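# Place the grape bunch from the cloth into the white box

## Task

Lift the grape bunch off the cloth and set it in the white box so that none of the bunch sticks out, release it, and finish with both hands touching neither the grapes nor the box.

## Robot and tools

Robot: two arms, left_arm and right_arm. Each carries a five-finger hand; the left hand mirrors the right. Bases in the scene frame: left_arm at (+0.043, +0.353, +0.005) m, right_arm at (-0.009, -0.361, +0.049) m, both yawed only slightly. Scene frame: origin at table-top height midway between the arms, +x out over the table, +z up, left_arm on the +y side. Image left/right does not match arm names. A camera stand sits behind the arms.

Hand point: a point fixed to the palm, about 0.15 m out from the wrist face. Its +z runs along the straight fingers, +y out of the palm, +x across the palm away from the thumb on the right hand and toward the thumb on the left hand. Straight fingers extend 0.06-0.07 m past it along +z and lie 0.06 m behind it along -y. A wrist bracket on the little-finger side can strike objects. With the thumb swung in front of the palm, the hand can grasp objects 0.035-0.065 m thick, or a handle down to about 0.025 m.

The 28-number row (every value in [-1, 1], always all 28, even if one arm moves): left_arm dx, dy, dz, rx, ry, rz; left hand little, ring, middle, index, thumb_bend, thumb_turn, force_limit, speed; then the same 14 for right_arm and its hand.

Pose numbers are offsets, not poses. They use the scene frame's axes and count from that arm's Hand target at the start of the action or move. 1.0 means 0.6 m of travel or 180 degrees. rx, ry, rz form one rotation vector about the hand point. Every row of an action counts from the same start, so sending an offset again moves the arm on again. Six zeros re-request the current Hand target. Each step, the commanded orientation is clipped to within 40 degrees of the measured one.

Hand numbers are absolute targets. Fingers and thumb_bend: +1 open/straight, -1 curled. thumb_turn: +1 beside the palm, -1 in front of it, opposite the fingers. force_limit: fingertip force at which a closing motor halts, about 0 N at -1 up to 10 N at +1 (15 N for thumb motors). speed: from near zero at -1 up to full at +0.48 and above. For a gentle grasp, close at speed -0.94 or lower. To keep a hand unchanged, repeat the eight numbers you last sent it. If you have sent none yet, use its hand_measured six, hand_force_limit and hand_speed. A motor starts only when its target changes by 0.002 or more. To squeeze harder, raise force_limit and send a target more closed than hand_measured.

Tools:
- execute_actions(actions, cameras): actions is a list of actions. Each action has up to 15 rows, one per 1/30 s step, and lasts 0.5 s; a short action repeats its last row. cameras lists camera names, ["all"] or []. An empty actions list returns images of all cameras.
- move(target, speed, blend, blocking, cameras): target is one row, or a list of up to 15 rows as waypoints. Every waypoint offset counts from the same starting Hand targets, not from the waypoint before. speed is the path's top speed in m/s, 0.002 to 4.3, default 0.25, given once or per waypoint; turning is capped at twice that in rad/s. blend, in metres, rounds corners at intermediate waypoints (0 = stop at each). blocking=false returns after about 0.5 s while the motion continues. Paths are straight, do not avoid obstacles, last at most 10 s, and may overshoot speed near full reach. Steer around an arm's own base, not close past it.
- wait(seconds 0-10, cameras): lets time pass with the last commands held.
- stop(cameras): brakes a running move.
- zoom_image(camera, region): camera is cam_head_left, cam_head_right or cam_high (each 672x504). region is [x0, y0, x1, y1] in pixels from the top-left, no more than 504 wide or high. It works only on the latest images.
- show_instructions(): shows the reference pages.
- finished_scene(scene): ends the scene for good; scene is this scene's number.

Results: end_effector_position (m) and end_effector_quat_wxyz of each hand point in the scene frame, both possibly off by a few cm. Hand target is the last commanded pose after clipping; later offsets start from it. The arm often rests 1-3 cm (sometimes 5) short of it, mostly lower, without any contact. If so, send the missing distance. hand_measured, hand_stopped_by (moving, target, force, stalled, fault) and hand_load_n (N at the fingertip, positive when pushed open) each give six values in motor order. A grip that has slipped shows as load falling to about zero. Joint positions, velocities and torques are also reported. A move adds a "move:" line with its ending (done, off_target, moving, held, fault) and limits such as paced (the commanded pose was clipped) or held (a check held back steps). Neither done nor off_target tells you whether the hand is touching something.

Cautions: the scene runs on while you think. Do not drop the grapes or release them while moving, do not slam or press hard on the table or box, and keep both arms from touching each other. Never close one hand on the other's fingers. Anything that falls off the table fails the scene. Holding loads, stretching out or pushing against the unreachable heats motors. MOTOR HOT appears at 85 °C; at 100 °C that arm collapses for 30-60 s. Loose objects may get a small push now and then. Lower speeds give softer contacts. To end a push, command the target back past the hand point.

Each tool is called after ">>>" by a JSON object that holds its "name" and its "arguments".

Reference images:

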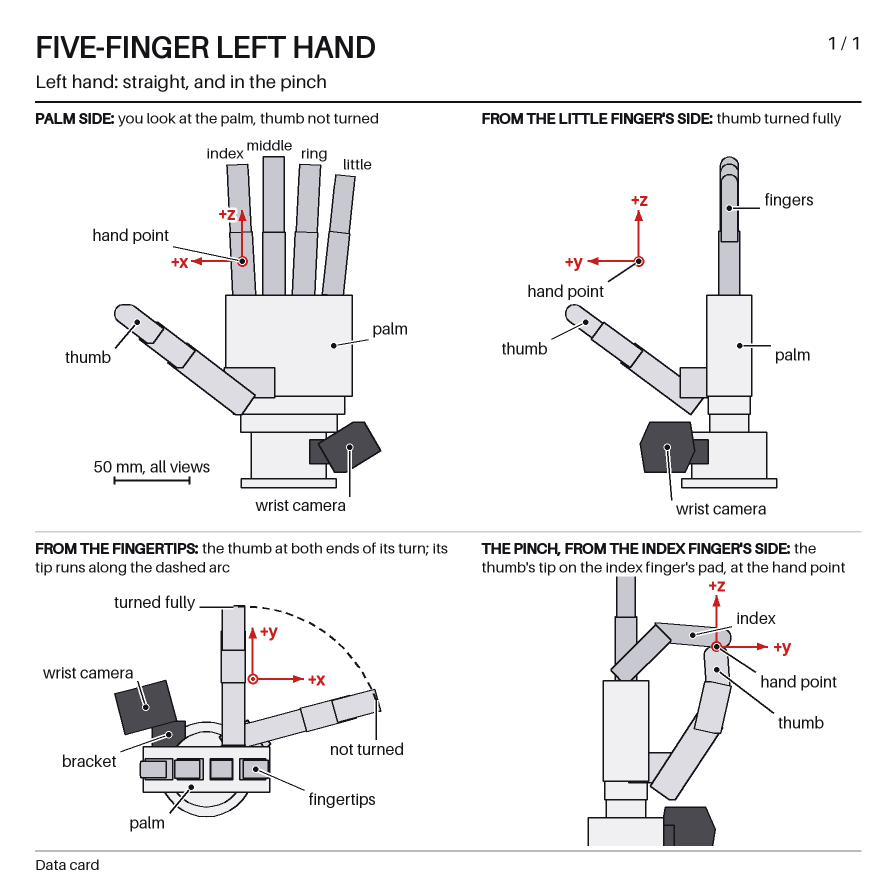

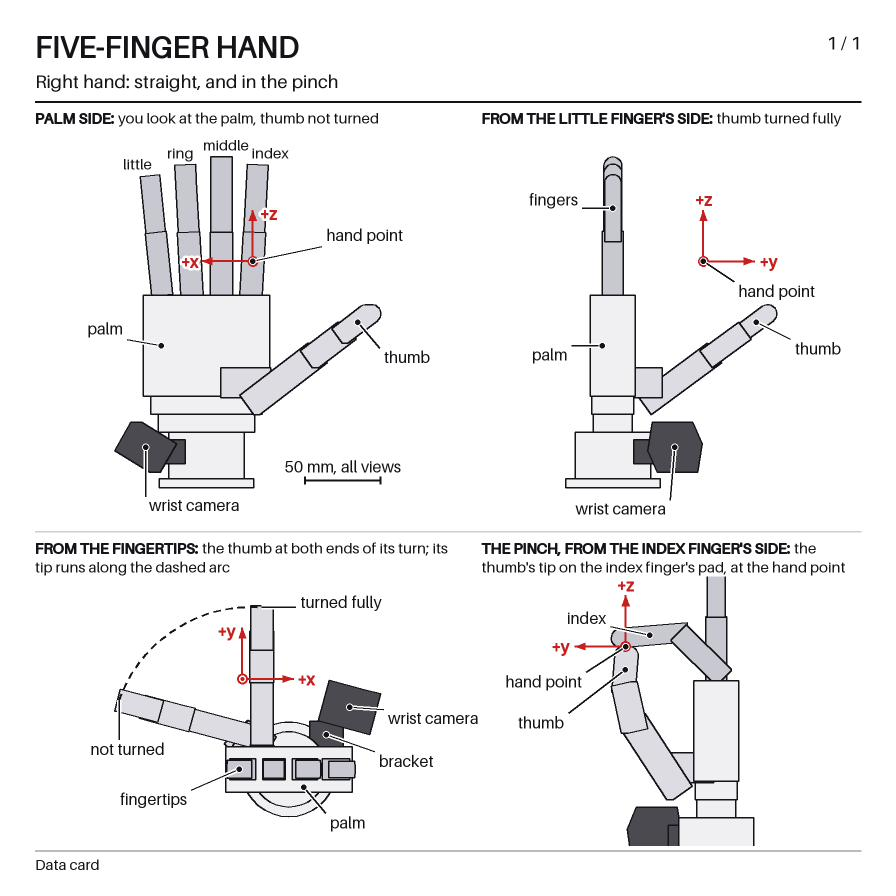

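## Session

>>> {"name": "execute_actions", "arguments": {"actions": []}}

>>> {"name": "zoom_image", "arguments": {"camera": "cam_head_left", "region": [300, 220, 500, 370]}}

>>> {"name": "zoom_image", "arguments": {"camera": "cam_high", "region": [200, 150, 400, 350]}}

Scene clock: 0.00 s.
left_arm: end_effector_position=(+0.4436, +0.0610, +0.2858) hand_measured=(+1.000, +1.000, +1.000, +1.000, +1.000, +1.000) hand_load_n=(+0.0, +0.0, +0.0, +0.0, +0.0, +0.0) hand_stopped_by=(target, target, target, target, target, target) hand_force_limit=0.00 hand_speed=-0.80 end_effector_quat_wxyz=(+0.398, +0.853, -0.311, +0.135) | right_arm: end_effector_position=(+0.4591, -0.4982, +0.2692) hand_measured=(+1.000, +1.000, +1.000, +1.000, +1.000, +1.000) hand_load_n=(+0.0, +0.0, +0.0, +0.0, +0.0, +0.0) hand_stopped_by=(target, target, target, target, target, target) hand_force_limit=0.00 hand_speed=-0.80 end_effector_quat_wxyz=(-0.060, +0.127, +0.989, -0.045)
Joint positions: left_arm=[-0.264 1.442 1.213 -1.096 0.84 -1.219] | right_arm=[-0.394 1.616 1.589 -1.638 0.116 1.464]
Joint velocities: within noise
Joint torques (N m): no reading
Heat: left arm: hottest elbow 31 °C; right arm: hottest shoulder 31 °C.
Hand target: left_arm +0.4494, +0.0596, +0.2949; +0.396, +0.850, -0.315, +0.145 | right_arm +0.4650, -0.5005, +0.2728; -0.054, +0.127, +0.989, -0.047

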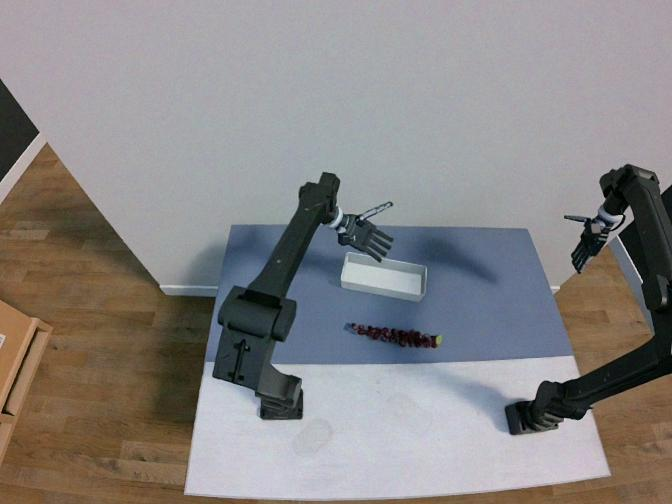

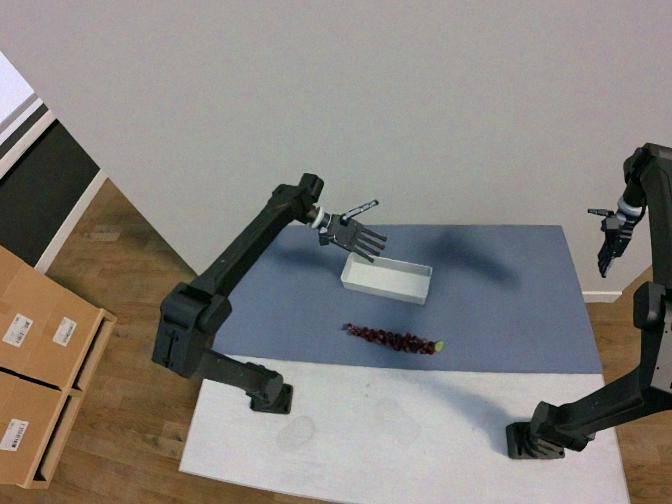

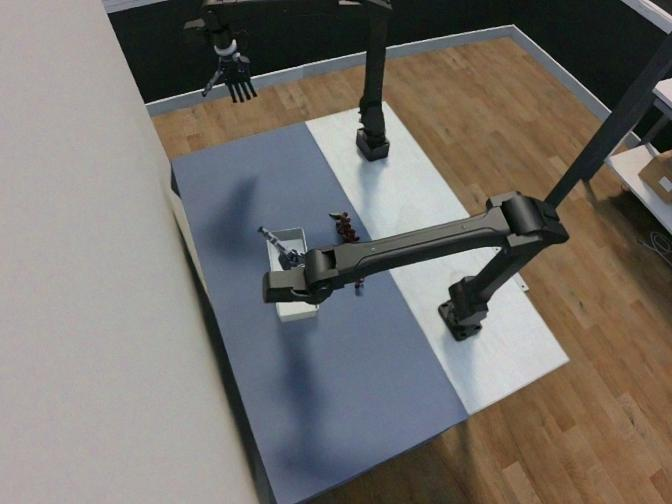

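Scaled by 2.520 from the camera's 672x504 image, which has a finer 960x720 frame.

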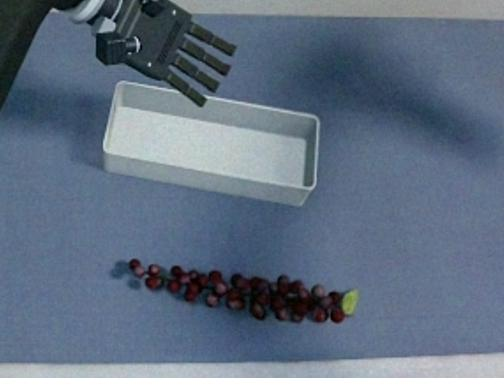

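Scaled by 2.520 from the camera's 672x504 image, which has a finer 960x720 frame.

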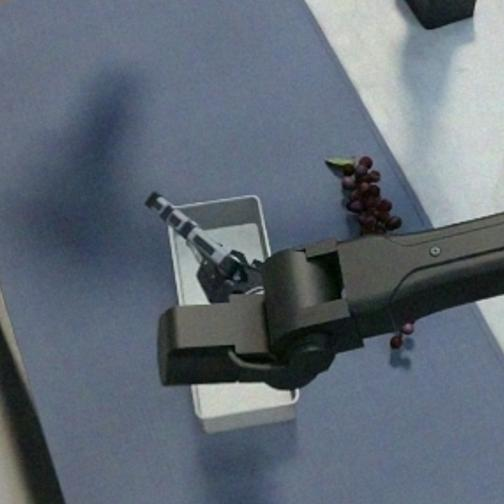

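>>> {"name": "move", "arguments": {"target": [[-0.166,0.65,0.09,0,0,0,1,1,1,1,1,1,0,-0.8, -0.18,0.25,0.05,-0.116,-0.104,0.27,0.5,0.5,0.5,0.5,1,-1,0,0.3],[-0.166,0.65,0.09,0,0,0,1,1,1,1,1,1,0,-0.8, -0.312,0.879,-0.201,-0.2317,-0.2088,0.54,0.5,0.5,0.5,0.5,1,-1,0,0.3]], "speed": 0.4, "blend": [0.05,0], "cameras": ["all"]}}

>>> {"name": "zoom_image", "arguments": {"camera": "cam_head_left", "region": [340, 270, 480, 375]}}

>>> {"name": "zoom_image", "arguments": {"camera": "cam_high", "region": [280, 170, 400, 290]}}

Scene clock: 55.43 s.
left_arm: end_effector_position=(+0.3468, +0.4476, +0.3322) hand_measured=(+1.000, +1.000, +1.000, +1.000, +1.000, +1.000) hand_load_n=(+0.0, +0.0, +0.0, +0.0, +0.0, +0.0) hand_stopped_by=(target, target, target, target, target, target) hand_force_limit=0.00 hand_speed=-0.80 end_effector_quat_wxyz=(+0.212, +0.908, -0.221, +0.287) | right_arm: end_effector_position=(+0.2684, +0.0057, +0.1316) hand_measured=(+0.500, +0.500, +0.500, +0.500, +1.000, -1.000) hand_load_n=(+0.0, +0.0, +0.0, +0.0, +0.0, +0.0) hand_stopped_by=(target, target, target, target, target, target) hand_force_limit=0.00 hand_speed=0.30 end_effector_quat_wxyz=(-0.294, +0.619, -0.643, +0.343)
Joint positions: left_arm=[0.806 1.25 1.25 -1.691 0.721 -0.216] | right_arm=[1.126 1.411 0.861 -0.613 0.87 1]
Joint torques (N m): left_arm=[-1.49 -8.41 12.49 -0.08 0.49 -0.04] | right_arm=[0.62 -10.05 11.48 1.2 0.75 -0.21]
Heat: left arm: hottest elbow 46 °C; right arm: hottest elbow 36 °C.
Hand target: left_arm +0.3498, +0.4495, +0.3488; +0.397, +0.850, -0.315, +0.145 | right_arm +0.2777, +0.0268, +0.1522; -0.317, +0.611, -0.643, +0.335
Off the commanded pose: left_arm 0.017 m, 30 deg | right_arm 0.031 m, 3 deg.
joint sent to its limit (left arm) — joint 4 (wrist pitch), lower limit. The joint targets are off in orientation, not in position.
move: off_target (left_arm, right_arm)

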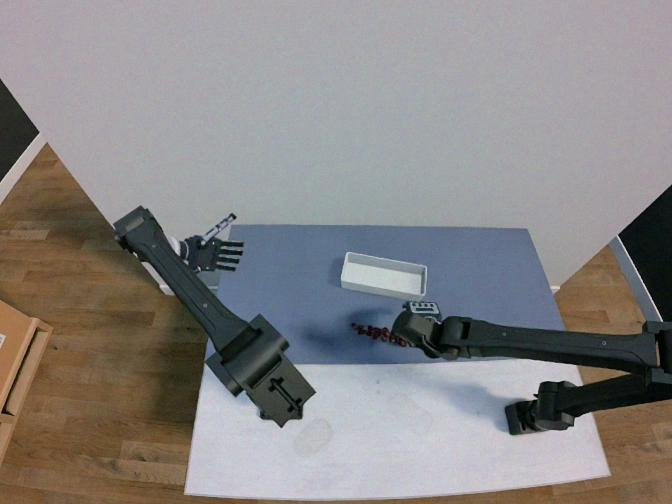

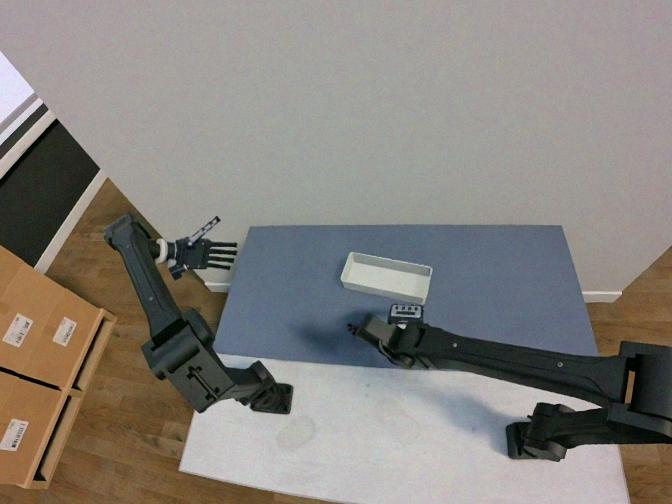

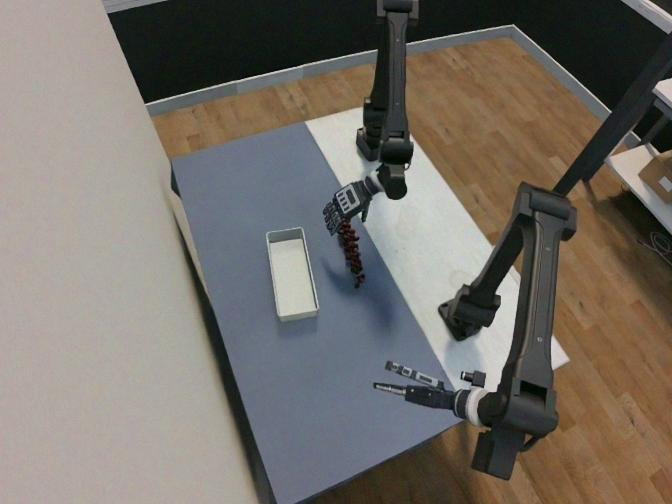

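Scaled by 3.600 from the camera's 672x504 image, which has a finer 960x720 frame.

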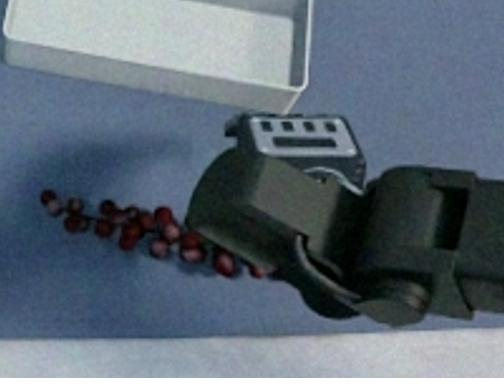

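Scaled by 4.200 from the camera's 672x504 image, which has a finer 960x720 frame.

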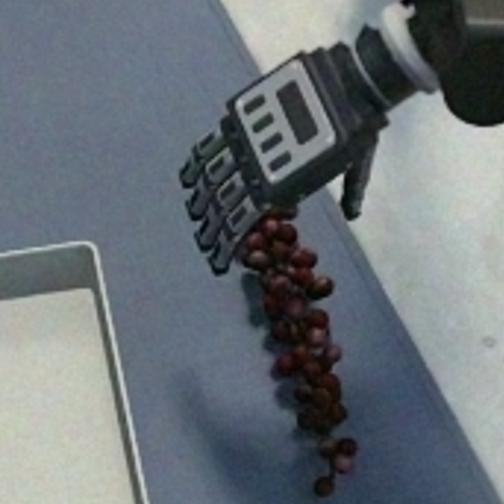

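>>> {"name": "move", "arguments": {"target": [0,0,0,0,0,0,1,1,1,1,1,1,0,-0.8, -0.012,-0.02,-0.15,0,0,0,0.5,0.5,0.5,0.5,1,-1,0,0.3], "speed": 0.15, "cameras": ["cam_head_left","cam_high"]}}

>>> {"name": "zoom_image", "arguments": {"camera": "cam_head_left", "region": [340, 270, 480, 375]}}

>>> {"name": "zoom_image", "arguments": {"camera": "cam_high", "region": [280, 170, 400, 290]}}

Scene clock: 65.63 s.
left_arm: end_effector_position=(+0.3468, +0.4476, +0.3322) hand_measured=(+1.000, +1.000, +1.000, +1.000, +1.000, +1.000) hand_load_n=(+0.0, +0.0, +0.0, +0.0, +0.0, +0.0) hand_stopped_by=(target, target, target, target, target, target) hand_force_limit=0.00 hand_speed=-0.80 end_effector_quat_wxyz=(+0.212, +0.908, -0.221, +0.287) | right_arm: end_effector_position=(+0.2734, +0.0167, +0.0697) hand_measured=(+0.500, +0.500, +0.500, +0.500, +1.000, -1.000) hand_load_n=(+0.0, +0.0, +0.0, +0.0, +0.0, +0.0) hand_stopped_by=(target, target, target, target, target, target) hand_force_limit=0.00 hand_speed=0.30 end_effector_quat_wxyz=(+0.321, -0.605, +0.649, -0.332)
Joint positions: left_arm=[0.806 1.25 1.25 -1.691 0.721 -0.216] | right_arm=[1.126 1.535 0.77 -0.335 0.871 1]
Joint torques (N m): left_arm=[-1.79 -8.53 12.22 -0.13 0.43 -0.02] | right_arm=[1.03 -9.99 6.37 1.21 0.75 -0.14]
Heat: left arm: hottest elbow 45 °C; right arm: hottest elbow 36 °C.
Hand target: left_arm +0.3498, +0.4495, +0.3488; +0.397, +0.850, -0.315, +0.145 | right_arm +0.2706, +0.0150, +0.0622; -0.318, +0.611, -0.643, +0.335
Off the commanded pose: left_arm 0.017 m, 30 deg | right_arm 0.008 m, 1 deg.
joint sent to its limit (left arm) — joint 4 (wrist pitch), lower limit. The joint targets are off in orientation, not in position.
move: off_target (left_arm)
Images, in order (width x height): cam_head_left 672x504, cam_high 672x504.

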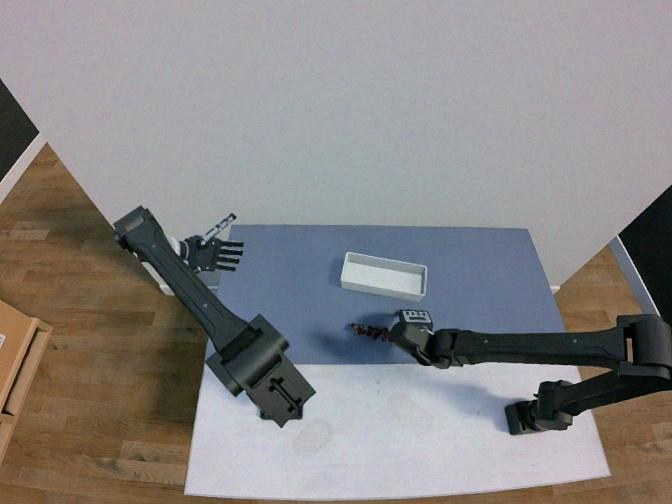

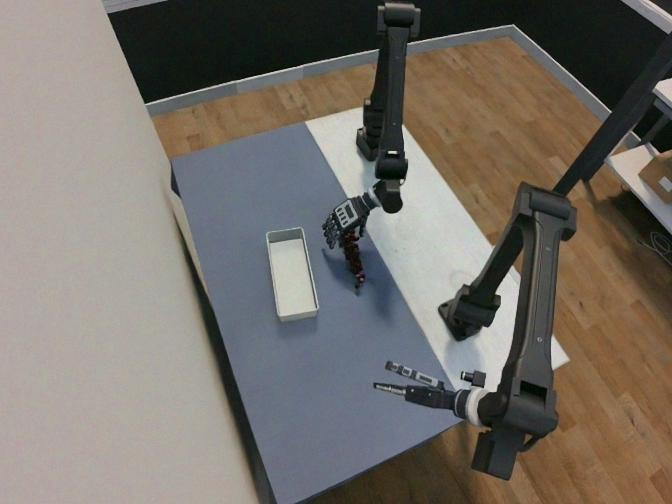

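Scaled by 3.600 from the camera's 672x504 image, which has a finer 960x720 frame.

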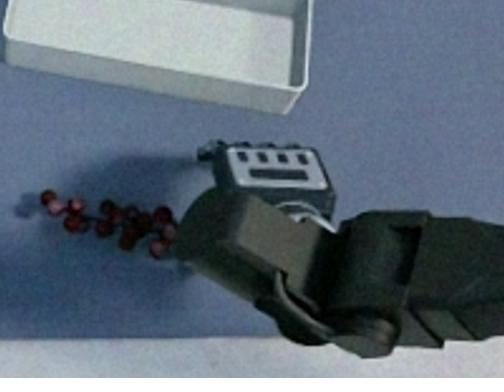

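Scaled by 4.200 from the camera's 672x504 image, which has a finer 960x720 frame.

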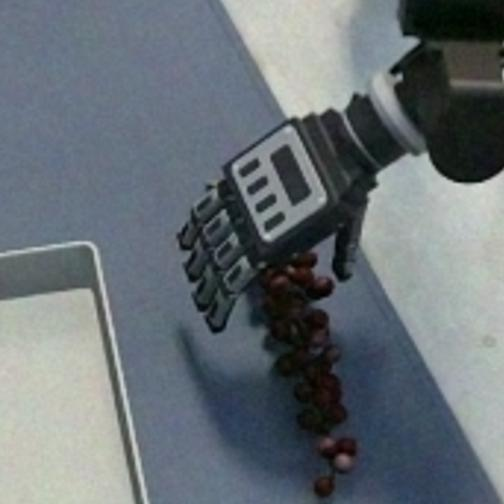

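>>> {"name": "move", "arguments": {"target": [0,0,0,0,0,0,1,1,1,1,1,1,0,-0.8, -0.008,-0.006,-0.055,0,0,0,0.5,0.5,0.5,0.5,1,-1,0,0.3], "speed": 0.08}}

Scene clock: 81.47 s.
left_arm: end_effector_position=(+0.3468, +0.4476, +0.3322) hand_measured=(+1.000, +1.000, +1.000, +1.000, +1.000, +1.000) hand_load_n=(+0.0, +0.0, +0.0, +0.0, +0.0, +0.0) hand_stopped_by=(target, target, target, target, target, target) hand_force_limit=0.00 hand_speed=-0.80 end_effector_quat_wxyz=(+0.212, +0.908, -0.221, +0.287) | right_arm: end_effector_position=(+0.2721, +0.0126, +0.0394) hand_measured=(+0.500, +0.500, +0.500, +0.500, +1.000, -1.000) hand_load_n=(+0.0, +0.0, +0.0, +0.0, +0.0, +0.0) hand_stopped_by=(target, target, target, target, target, target) hand_force_limit=0.00 hand_speed=0.30 end_effector_quat_wxyz=(+0.321, -0.605, +0.648, -0.333)
Joint positions: left_arm=[0.806 1.25 1.25 -1.691 0.721 -0.216] | right_arm=[1.126 1.597 0.732 -0.235 0.874 1]
Joint torques (N m): left_arm=[-1.08 -9.17 12.45 -0.35 0.54 -0.02] | right_arm=[1.38 -9.41 5.56 1.17 0.76 -0.06]
Heat: left arm: hottest elbow 45 °C; right arm: hottest elbow 35 °C.
Hand target: left_arm +0.3498, +0.4495, +0.3488; +0.397, +0.850, -0.315, +0.145 | right_arm +0.2658, +0.0113, +0.0292; -0.318, +0.611, -0.643, +0.335
Off the commanded pose: left_arm 0.017 m, 30 deg | right_arm 0.012 m, 1 deg.
joint sent to its limit (left arm) — joint 4 (wrist pitch), lower limit. The joint targets are off in orientation, not in position.
move: off_target (left_arm, right_arm)

>>> {"name": "move", "arguments": {"target": [0,0,0,0,0,0,1,1,1,1,1,1,0,-0.8, 0,0,0,0,0,0,-0.2,-0.3,-0.4,-0.4,0.3,-1,-0.35,-0.75], "cameras": ["cam_head_left","cam_high"]}}

>>> {"name": "zoom_image", "arguments": {"camera": "cam_head_left", "region": [340, 270, 480, 375]}}

>>> {"name": "zoom_image", "arguments": {"camera": "cam_high", "region": [280, 170, 400, 290]}}

Scene clock: 90.90 s.
left_arm: end_effector_position=(+0.3468, +0.4476, +0.3322) hand_measured=(+1.000, +1.000, +1.000, +1.000, +1.000, +1.000) hand_load_n=(+0.0, +0.0, +0.0, +0.0, +0.0, +0.0) hand_stopped_by=(target, target, target, target, target, target) hand_force_limit=0.00 hand_speed=-0.80 end_effector_quat_wxyz=(+0.212, +0.908, -0.221, +0.287) | right_arm: end_effector_position=(+0.2722, +0.0125, +0.0396) hand_measured=(-0.200, -0.050, +0.020, +0.020, +0.762, -1.000) hand_load_n=(+2.0, +2.5, +3.5, +3.0, +11.0, +5.0) hand_stopped_by=(target, force, force, force, force, target) hand_force_limit=-0.35 hand_speed=-0.75 end_effector_quat_wxyz=(+0.321, -0.605, +0.648, -0.334)
Joint positions: left_arm=[0.806 1.25 1.25 -1.691 0.721 -0.216] | right_arm=[1.127 1.597 0.732 -0.235 0.875 1]
Joint torques (N m): left_arm=[-2.02 -7.53 12.48 -0.31 0.46 -0.07] | right_arm=[1.26 -9.41 5.55 1.2 0.72 -0.08]
Heat: left arm: hottest elbow 45 °C; right arm: hottest elbow 34 °C.
Hand target: left_arm +0.3498, +0.4495, +0.3488; +0.397, +0.850, -0.315, +0.145 | right_arm +0.2658, +0.0113, +0.0292; -0.318, +0.611, -0.643, +0.335
Off the commanded pose: left_arm 0.017 m, 30 deg | right_arm 0.012 m, 1 deg.
joint sent to its limit (left arm) — joint 4 (wrist pitch), lower limit. The joint targets are off in orientation, not in position.
move: off_target (left_arm, right_arm)
Images, in order (width x height): cam_head_left 672x504, cam_high 672x504.

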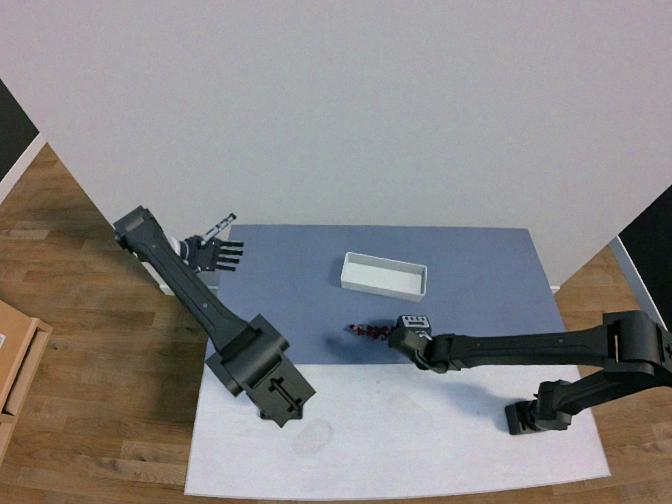

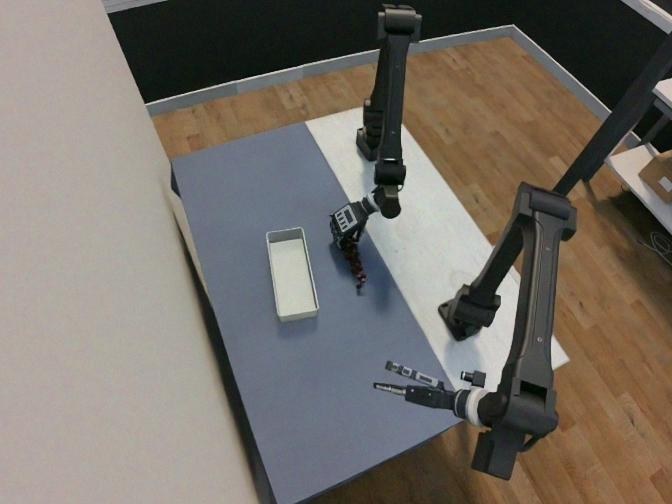

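Scaled by 3.600 from the camera's 672x504 image, which has a finer 960x720 frame.

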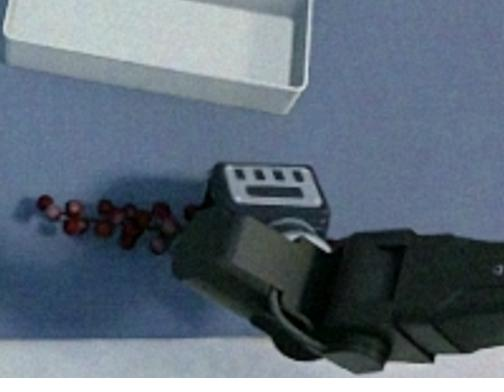

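Scaled by 4.200 from the camera's 672x504 image, which has a finer 960x720 frame.

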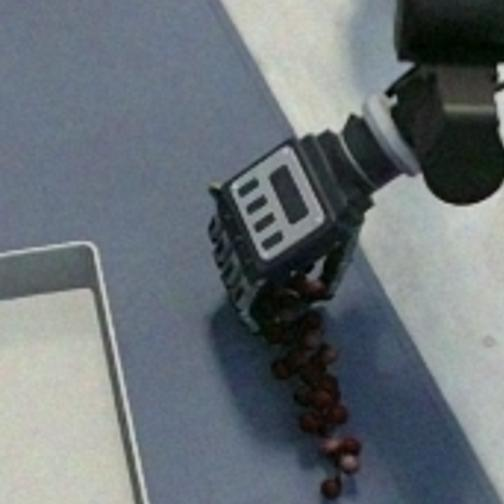

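>>> {"name": "move", "arguments": {"target": [0,0,0,0,0,0,1,1,1,1,1,1,0,-0.8, 0.02,0.04,0.33,0,0,0,-0.2,-0.3,-0.4,-0.4,0.3,-1,-0.35,-0.75], "speed": 0.14, "cameras": ["all"]}}

>>> {"name": "zoom_image", "arguments": {"camera": "cam_head_left", "region": [340, 250, 480, 355]}}

>>> {"name": "zoom_image", "arguments": {"camera": "cam_head_right", "region": [340, 250, 480, 355]}}

>>> {"name": "zoom_image", "arguments": {"camera": "cam_high", "region": [280, 150, 400, 270]}}

Scene clock: 99.40 s.
left_arm: end_effector_position=(+0.3468, +0.4476, +0.3322) hand_measured=(+1.000, +1.000, +1.000, +1.000, +1.000, +1.000) hand_load_n=(+0.0, +0.0, +0.0, +0.0, +0.0, +0.0) hand_stopped_by=(target, target, target, target, target, target) hand_force_limit=0.00 hand_speed=-0.80 end_effector_quat_wxyz=(+0.212, +0.908, -0.221, +0.287) | right_arm: end_effector_position=(+0.2747, +0.0182, +0.2019) hand_measured=(-0.200, -0.050, +0.020, +0.020, +0.762, -1.000) hand_load_n=(+1.0, +3.5, +3.5, +3.0, +11.0, +4.0) hand_stopped_by=(target, force, force, force, force, target) hand_force_limit=-0.35 hand_speed=-0.75 end_effector_quat_wxyz=(-0.299, +0.616, -0.643, +0.343)
Joint positions: left_arm=[0.806 1.25 1.25 -1.691 0.721 -0.216] | right_arm=[1.127 1.356 1.007 -0.805 0.875 1]
Joint torques (N m): left_arm=[-1.79 -8.18 12.45 -0.12 0.46 -0.06] | right_arm=[1.32 -10.23 12.81 0.18 0.67 -0.11]
Heat: left arm: hottest elbow 46 °C; right arm: hottest elbow 34 °C.
Hand target: left_arm +0.3498, +0.4495, +0.3488; +0.397, +0.850, -0.315, +0.145 | right_arm +0.2779, +0.0354, +0.2274; -0.318, +0.611, -0.643, +0.335
Off the commanded pose: left_arm 0.017 m, 30 deg | right_arm 0.031 m, 2 deg.
joint sent to its limit (left arm) — joint 4 (wrist pitch), lower limit. The joint targets are off in orientation, not in position.
move: off_target (left_arm, right_arm)

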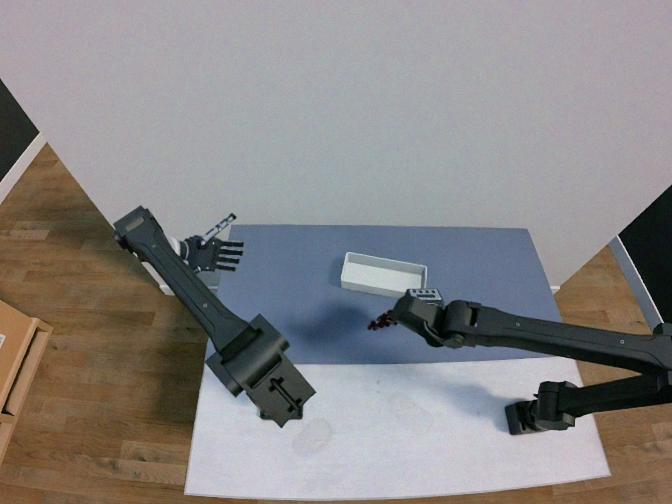

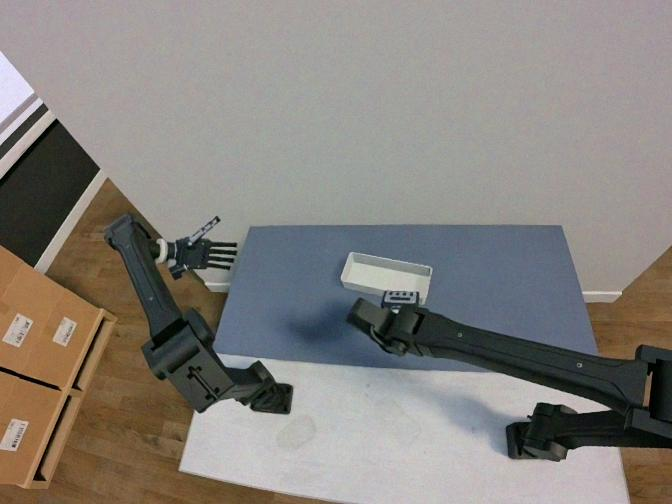

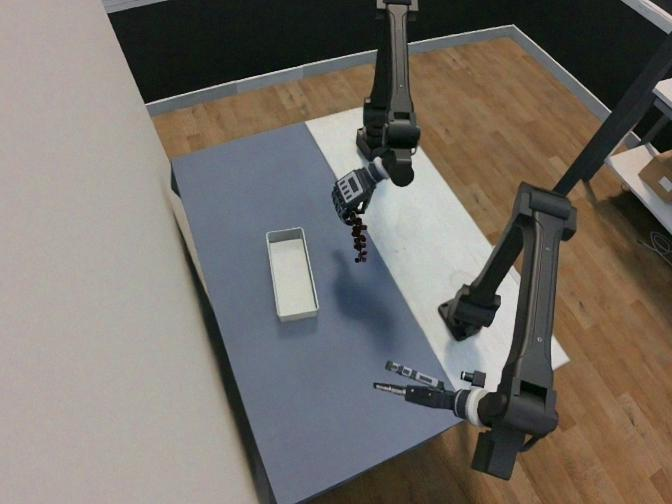

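Scaled by 3.600 from the camera's 672x504 image, which has a finer 960x720 frame.

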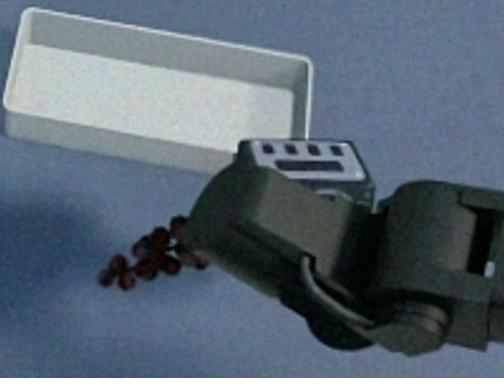

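Scaled by 3.600 from the camera's 672x504 image, which has a finer 960x720 frame.

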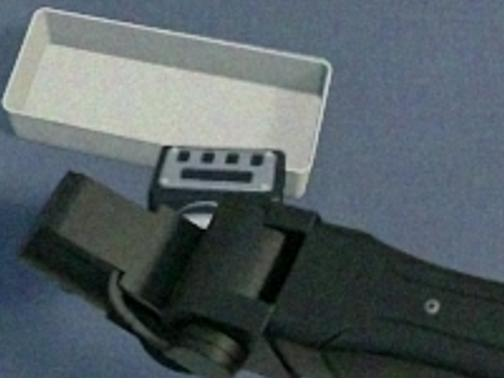

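Scaled by 4.200 from the camera's 672x504 image, which has a finer 960x720 frame.

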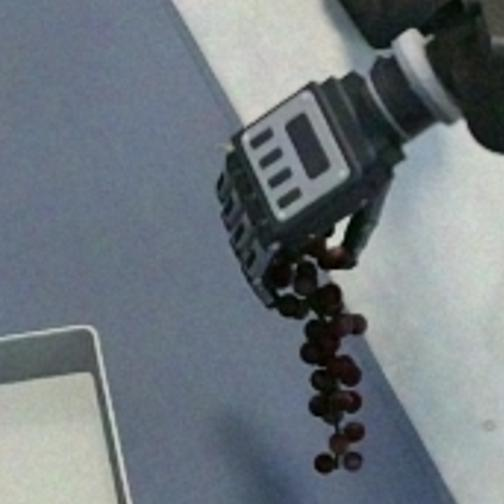

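>>> {"name": "move", "arguments": {"target": [0,0,0,0,0,0,1,1,1,1,1,1,0,-0.8, 0.382,0.035,0.015,0,0,-0.028,-0.2,-0.3,-0.4,-0.4,0.3,-1,-0.35,-0.75], "speed": 0.15, "cameras": ["all"]}}

>>> {"name": "zoom_image", "arguments": {"camera": "cam_head_left", "region": [330, 220, 470, 325]}}

>>> {"name": "zoom_image", "arguments": {"camera": "cam_head_right", "region": [330, 220, 470, 325]}}

>>> {"name": "zoom_image", "arguments": {"camera": "cam_high", "region": [230, 180, 370, 320]}}

Scene clock: 114.73 s.
left_arm: end_effector_position=(+0.3468, +0.4476, +0.3322) hand_measured=(+1.000, +1.000, +1.000, +1.000, +1.000, +1.000) hand_load_n=(+0.0, +0.0, +0.0, +0.0, +0.0, +0.0) hand_stopped_by=(target, target, target, target, target, target) hand_force_limit=0.00 hand_speed=-0.80 end_effector_quat_wxyz=(+0.212, +0.908, -0.221, +0.287) | right_arm: end_effector_position=(+0.4873, +0.0414, +0.2175) hand_measured=(-0.200, -0.050, +0.020, +0.020, +0.762, -1.000) hand_load_n=(+1.0, +3.0, +3.5, +3.0, +11.0, +4.0) hand_stopped_by=(target, force, force, force, force, target) hand_force_limit=-0.35 hand_speed=-0.75 end_effector_quat_wxyz=(+0.283, -0.590, +0.671, -0.349)
Joint positions: left_arm=[0.806 1.25 1.25 -1.691 0.721 -0.216] | right_arm=[0.785 1.684 1.402 -0.644 0.729 0.686]
Joint torques (N m): left_arm=[-1.85 -9.05 12.27 0.02 0.46 -0.08] | right_arm=[-0.32 -13.8 14.26 1.29 0.44 -0.19]
Heat: left arm: hottest elbow 47 °C; right arm: hottest elbow 37 °C.
Hand target: left_arm +0.3498, +0.4495, +0.3488; +0.397, +0.850, -0.315, +0.145 | right_arm +0.5070, +0.0563, +0.2362; +0.303, -0.582, +0.670, -0.348
Off the commanded pose: left_arm 0.017 m, 30 deg | right_arm 0.031 m, 2 deg.
joint sent to its limit (left arm) — joint 4 (wrist pitch), lower limit. The joint targets are off in orientation, not in position.
move: off_target (left_arm, right_arm)

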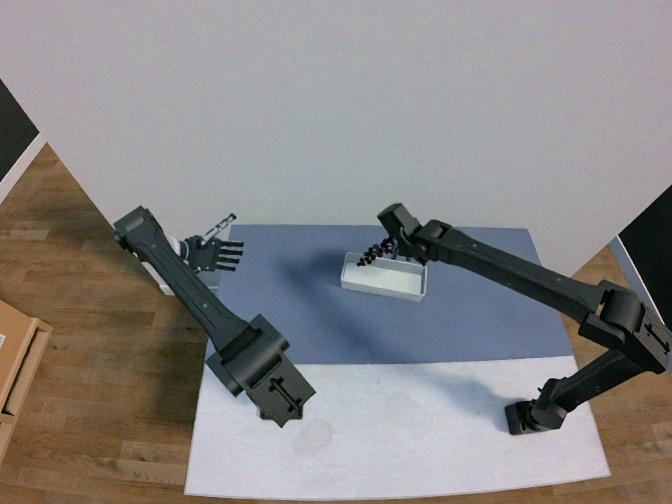

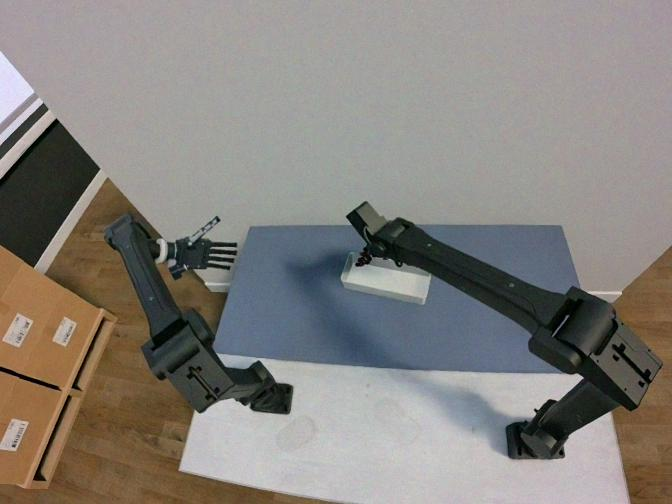

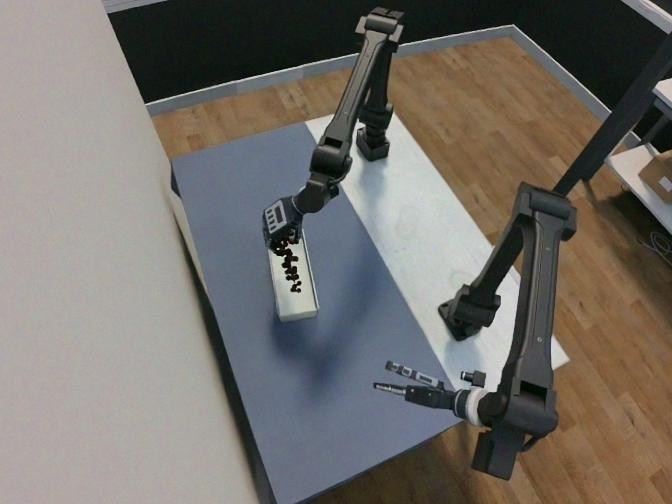

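Scaled by 3.600 from the camera's 672x504 image, which has a finer 960x720 frame.

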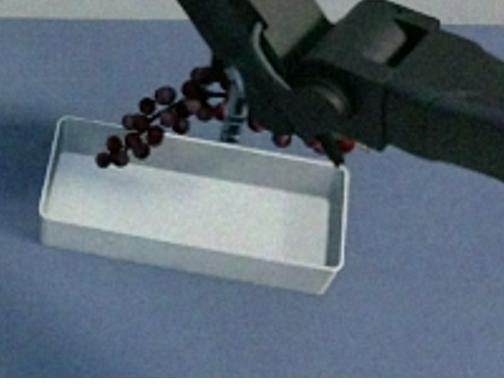

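Scaled by 3.600 from the camera's 672x504 image, which has a finer 960x720 frame.

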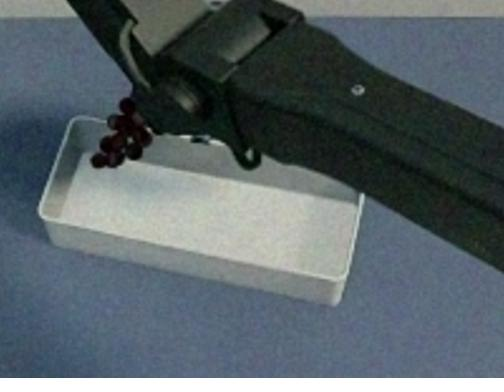

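Scaled by 3.600 from the camera's 672x504 image, which has a finer 960x720 frame.

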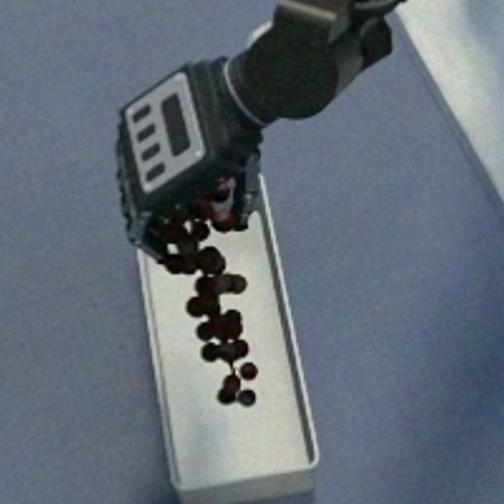

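>>> {"name": "move", "arguments": {"target": [0,0,0,0,0,0,1,1,1,1,1,1,0,-0.8, -0.035,-0.022,-0.19,0,0,-0.05,-0.2,-0.3,-0.4,-0.4,0.3,-1,-0.35,-0.75], "speed": 0.12, "cameras": ["cam_head_left","cam_high"]}}

>>> {"name": "zoom_image", "arguments": {"camera": "cam_head_left", "region": [330, 220, 470, 325]}}

>>> {"name": "zoom_image", "arguments": {"camera": "cam_high", "region": [230, 180, 370, 320]}}

Scene clock: 136.53 s.
left_arm: end_effector_position=(+0.3468, +0.4476, +0.3322) hand_measured=(+1.000, +1.000, +1.000, +1.000, +1.000, +1.000) hand_load_n=(+0.0, +0.0, +0.0, +0.0, +0.0, +0.0) hand_stopped_by=(target, target, target, target, target, target) hand_force_limit=0.00 hand_speed=-0.80 end_effector_quat_wxyz=(+0.212, +0.908, -0.221, +0.287) | right_arm: end_effector_position=(+0.4910, +0.0375, +0.1374) hand_measured=(-0.200, -0.050, +0.020, +0.020, +0.762, -1.000) hand_load_n=(+1.0, +3.0, +3.5, +3.0, +11.0, +4.0) hand_stopped_by=(target, force, force, force, force, target) hand_force_limit=-0.35 hand_speed=-0.75 end_effector_quat_wxyz=(+0.276, -0.526, +0.713, -0.372)
Joint positions: left_arm=[0.806 1.25 1.25 -1.691 0.721 -0.216] | right_arm=[0.802 1.791 1.32 -0.547 0.835 0.879]
Joint torques (N m): left_arm=[-1.55 -8.88 12.19 -0.24 0.44 -0.02] | right_arm=[1.38 -14.56 7.79 1.22 0.77 0.05]
Heat: left arm: hottest elbow 48 °C; right arm: hottest elbow 38 °C.
Hand target: left_arm +0.3498, +0.4495, +0.3488; +0.397, +0.850, -0.315, +0.145 | right_arm +0.4861, +0.0431, +0.1222; +0.274, -0.528, +0.713, -0.371
Off the commanded pose: left_arm 0.017 m, 30 deg | right_arm 0.017 m, 0 deg.
joint sent to its limit (left arm) — joint 4 (wrist pitch), lower limit. The joint targets are off in orientation, not in position.
move: off_target (left_arm, right_arm)
Images, in order (width x height): cam_head_left 672x504, cam_high 672x504.

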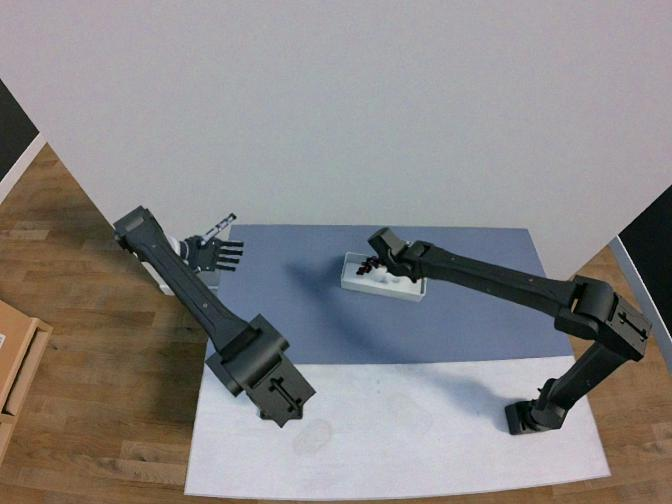

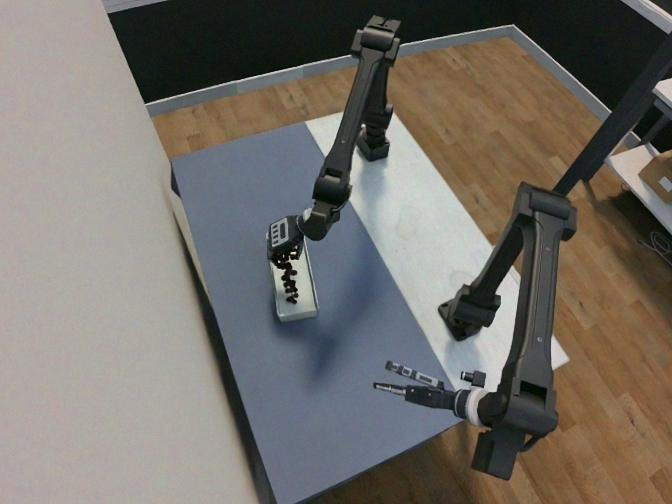

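Scaled by 3.600 from the camera's 672x504 image, which has a finer 960x720 frame.

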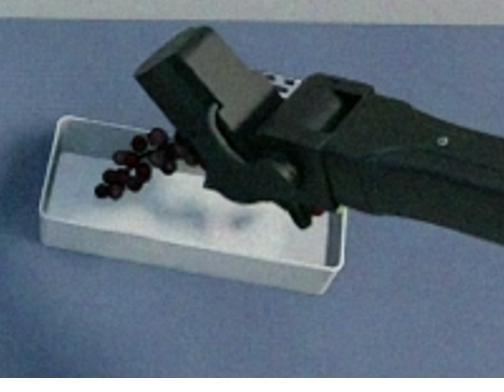

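Scaled by 3.600 from the camera's 672x504 image, which has a finer 960x720 frame.

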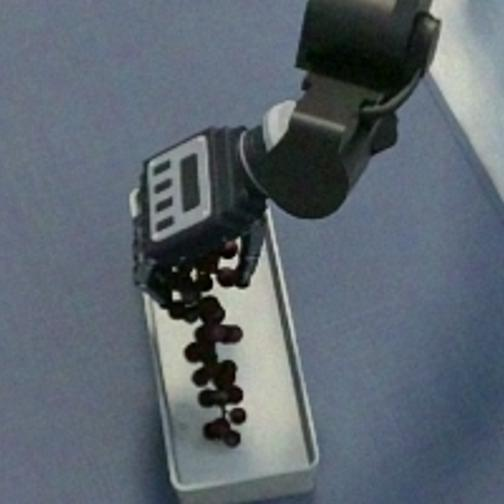

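>>> {"name": "move", "arguments": {"target": [0,0,0,0,0,0,1,1,1,1,1,1,0,-0.8, -0.005,0.02,-0.12,0,0,0,-0.2,-0.3,-0.4,-0.4,0.3,-1,-0.35,-0.75], "speed": 0.08, "cameras": ["all"]}}

>>> {"name": "zoom_image", "arguments": {"camera": "cam_head_left", "region": [330, 220, 470, 325]}}

>>> {"name": "zoom_image", "arguments": {"camera": "cam_high", "region": [230, 180, 370, 320]}}

Scene clock: 150.33 s.
left_arm: end_effector_position=(+0.3468, +0.4476, +0.3322) hand_measured=(+1.000, +1.000, +1.000, +1.000, +1.000, +1.000) hand_load_n=(+0.0, +0.0, +0.0, +0.0, +0.0, +0.0) hand_stopped_by=(target, target, target, target, target, target) hand_force_limit=0.00 hand_speed=-0.80 end_effector_quat_wxyz=(+0.212, +0.908, -0.221, +0.287) | right_arm: end_effector_position=(+0.4901, +0.0498, +0.0684) hand_measured=(-0.200, -0.050, +0.020, +0.020, +0.762, -1.000) hand_load_n=(+1.5, +3.5, +4.5, +1.5, +10.5, +4.0) hand_stopped_by=(target, force, force, force, force, target) hand_force_limit=-0.35 hand_speed=-0.75 end_effector_quat_wxyz=(+0.276, -0.525, +0.713, -0.374)
Joint positions: left_arm=[0.806 1.25 1.25 -1.691 0.721 -0.216] | right_arm=[0.819 1.906 1.283 -0.411 0.848 0.902]
Joint torques (N m): left_arm=[-1.32 -8.47 12.37 -0.25 0.5 -0.04] | right_arm=[1.79 -15.03 7.01 1.48 0.65 0.08]
Heat: left arm: hottest elbow 49 °C; right arm: hottest elbow 38 °C.
Hand target: left_arm +0.3498, +0.4495, +0.3488; +0.397, +0.850, -0.315, +0.145 | right_arm +0.4830, +0.0551, +0.0501; +0.274, -0.528, +0.713, -0.371
Off the commanded pose: left_arm 0.017 m, 30 deg | right_arm 0.020 m, 0 deg.
joint sent to its limit (left arm) — joint 4 (wrist pitch), lower limit. The joint targets are off in orientation, not in position.
move: off_target (left_arm, right_arm)

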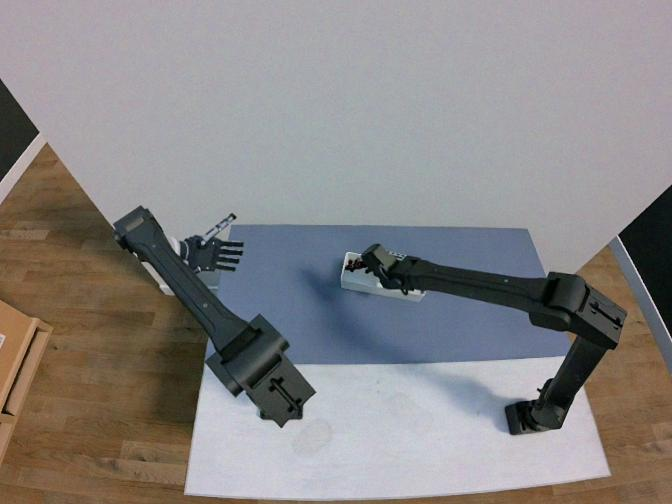

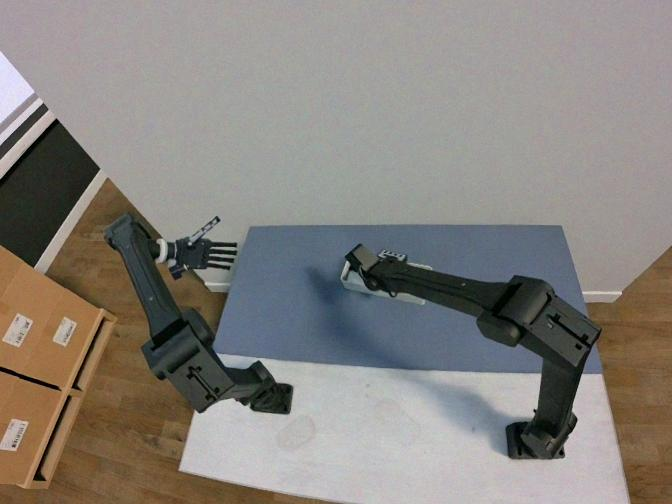

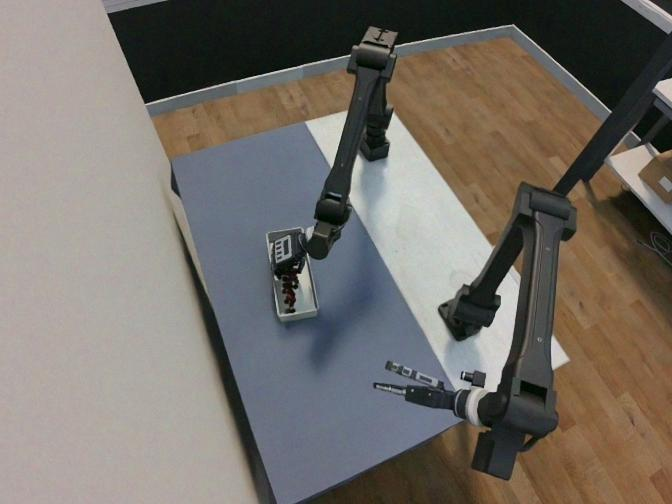

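Scaled by 3.600 from the camera's 672x504 image, which has a finer 960x720 frame.

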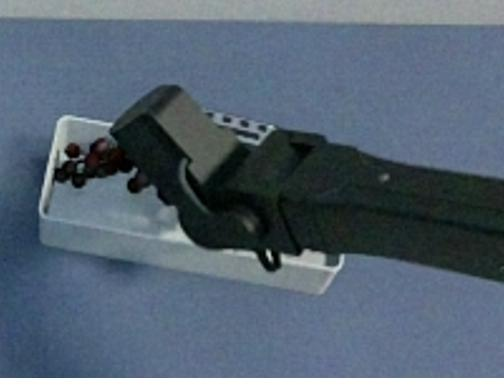

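Scaled by 3.600 from the camera's 672x504 image, which has a finer 960x720 frame.

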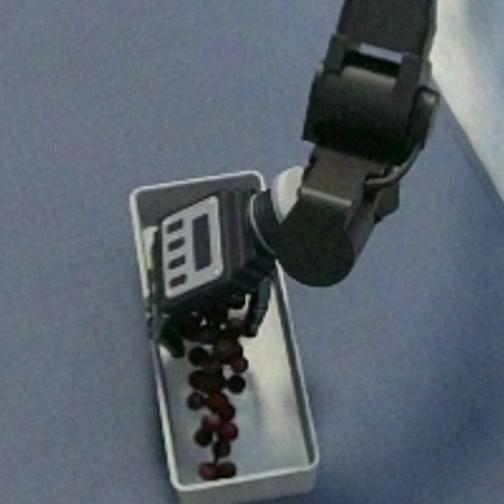

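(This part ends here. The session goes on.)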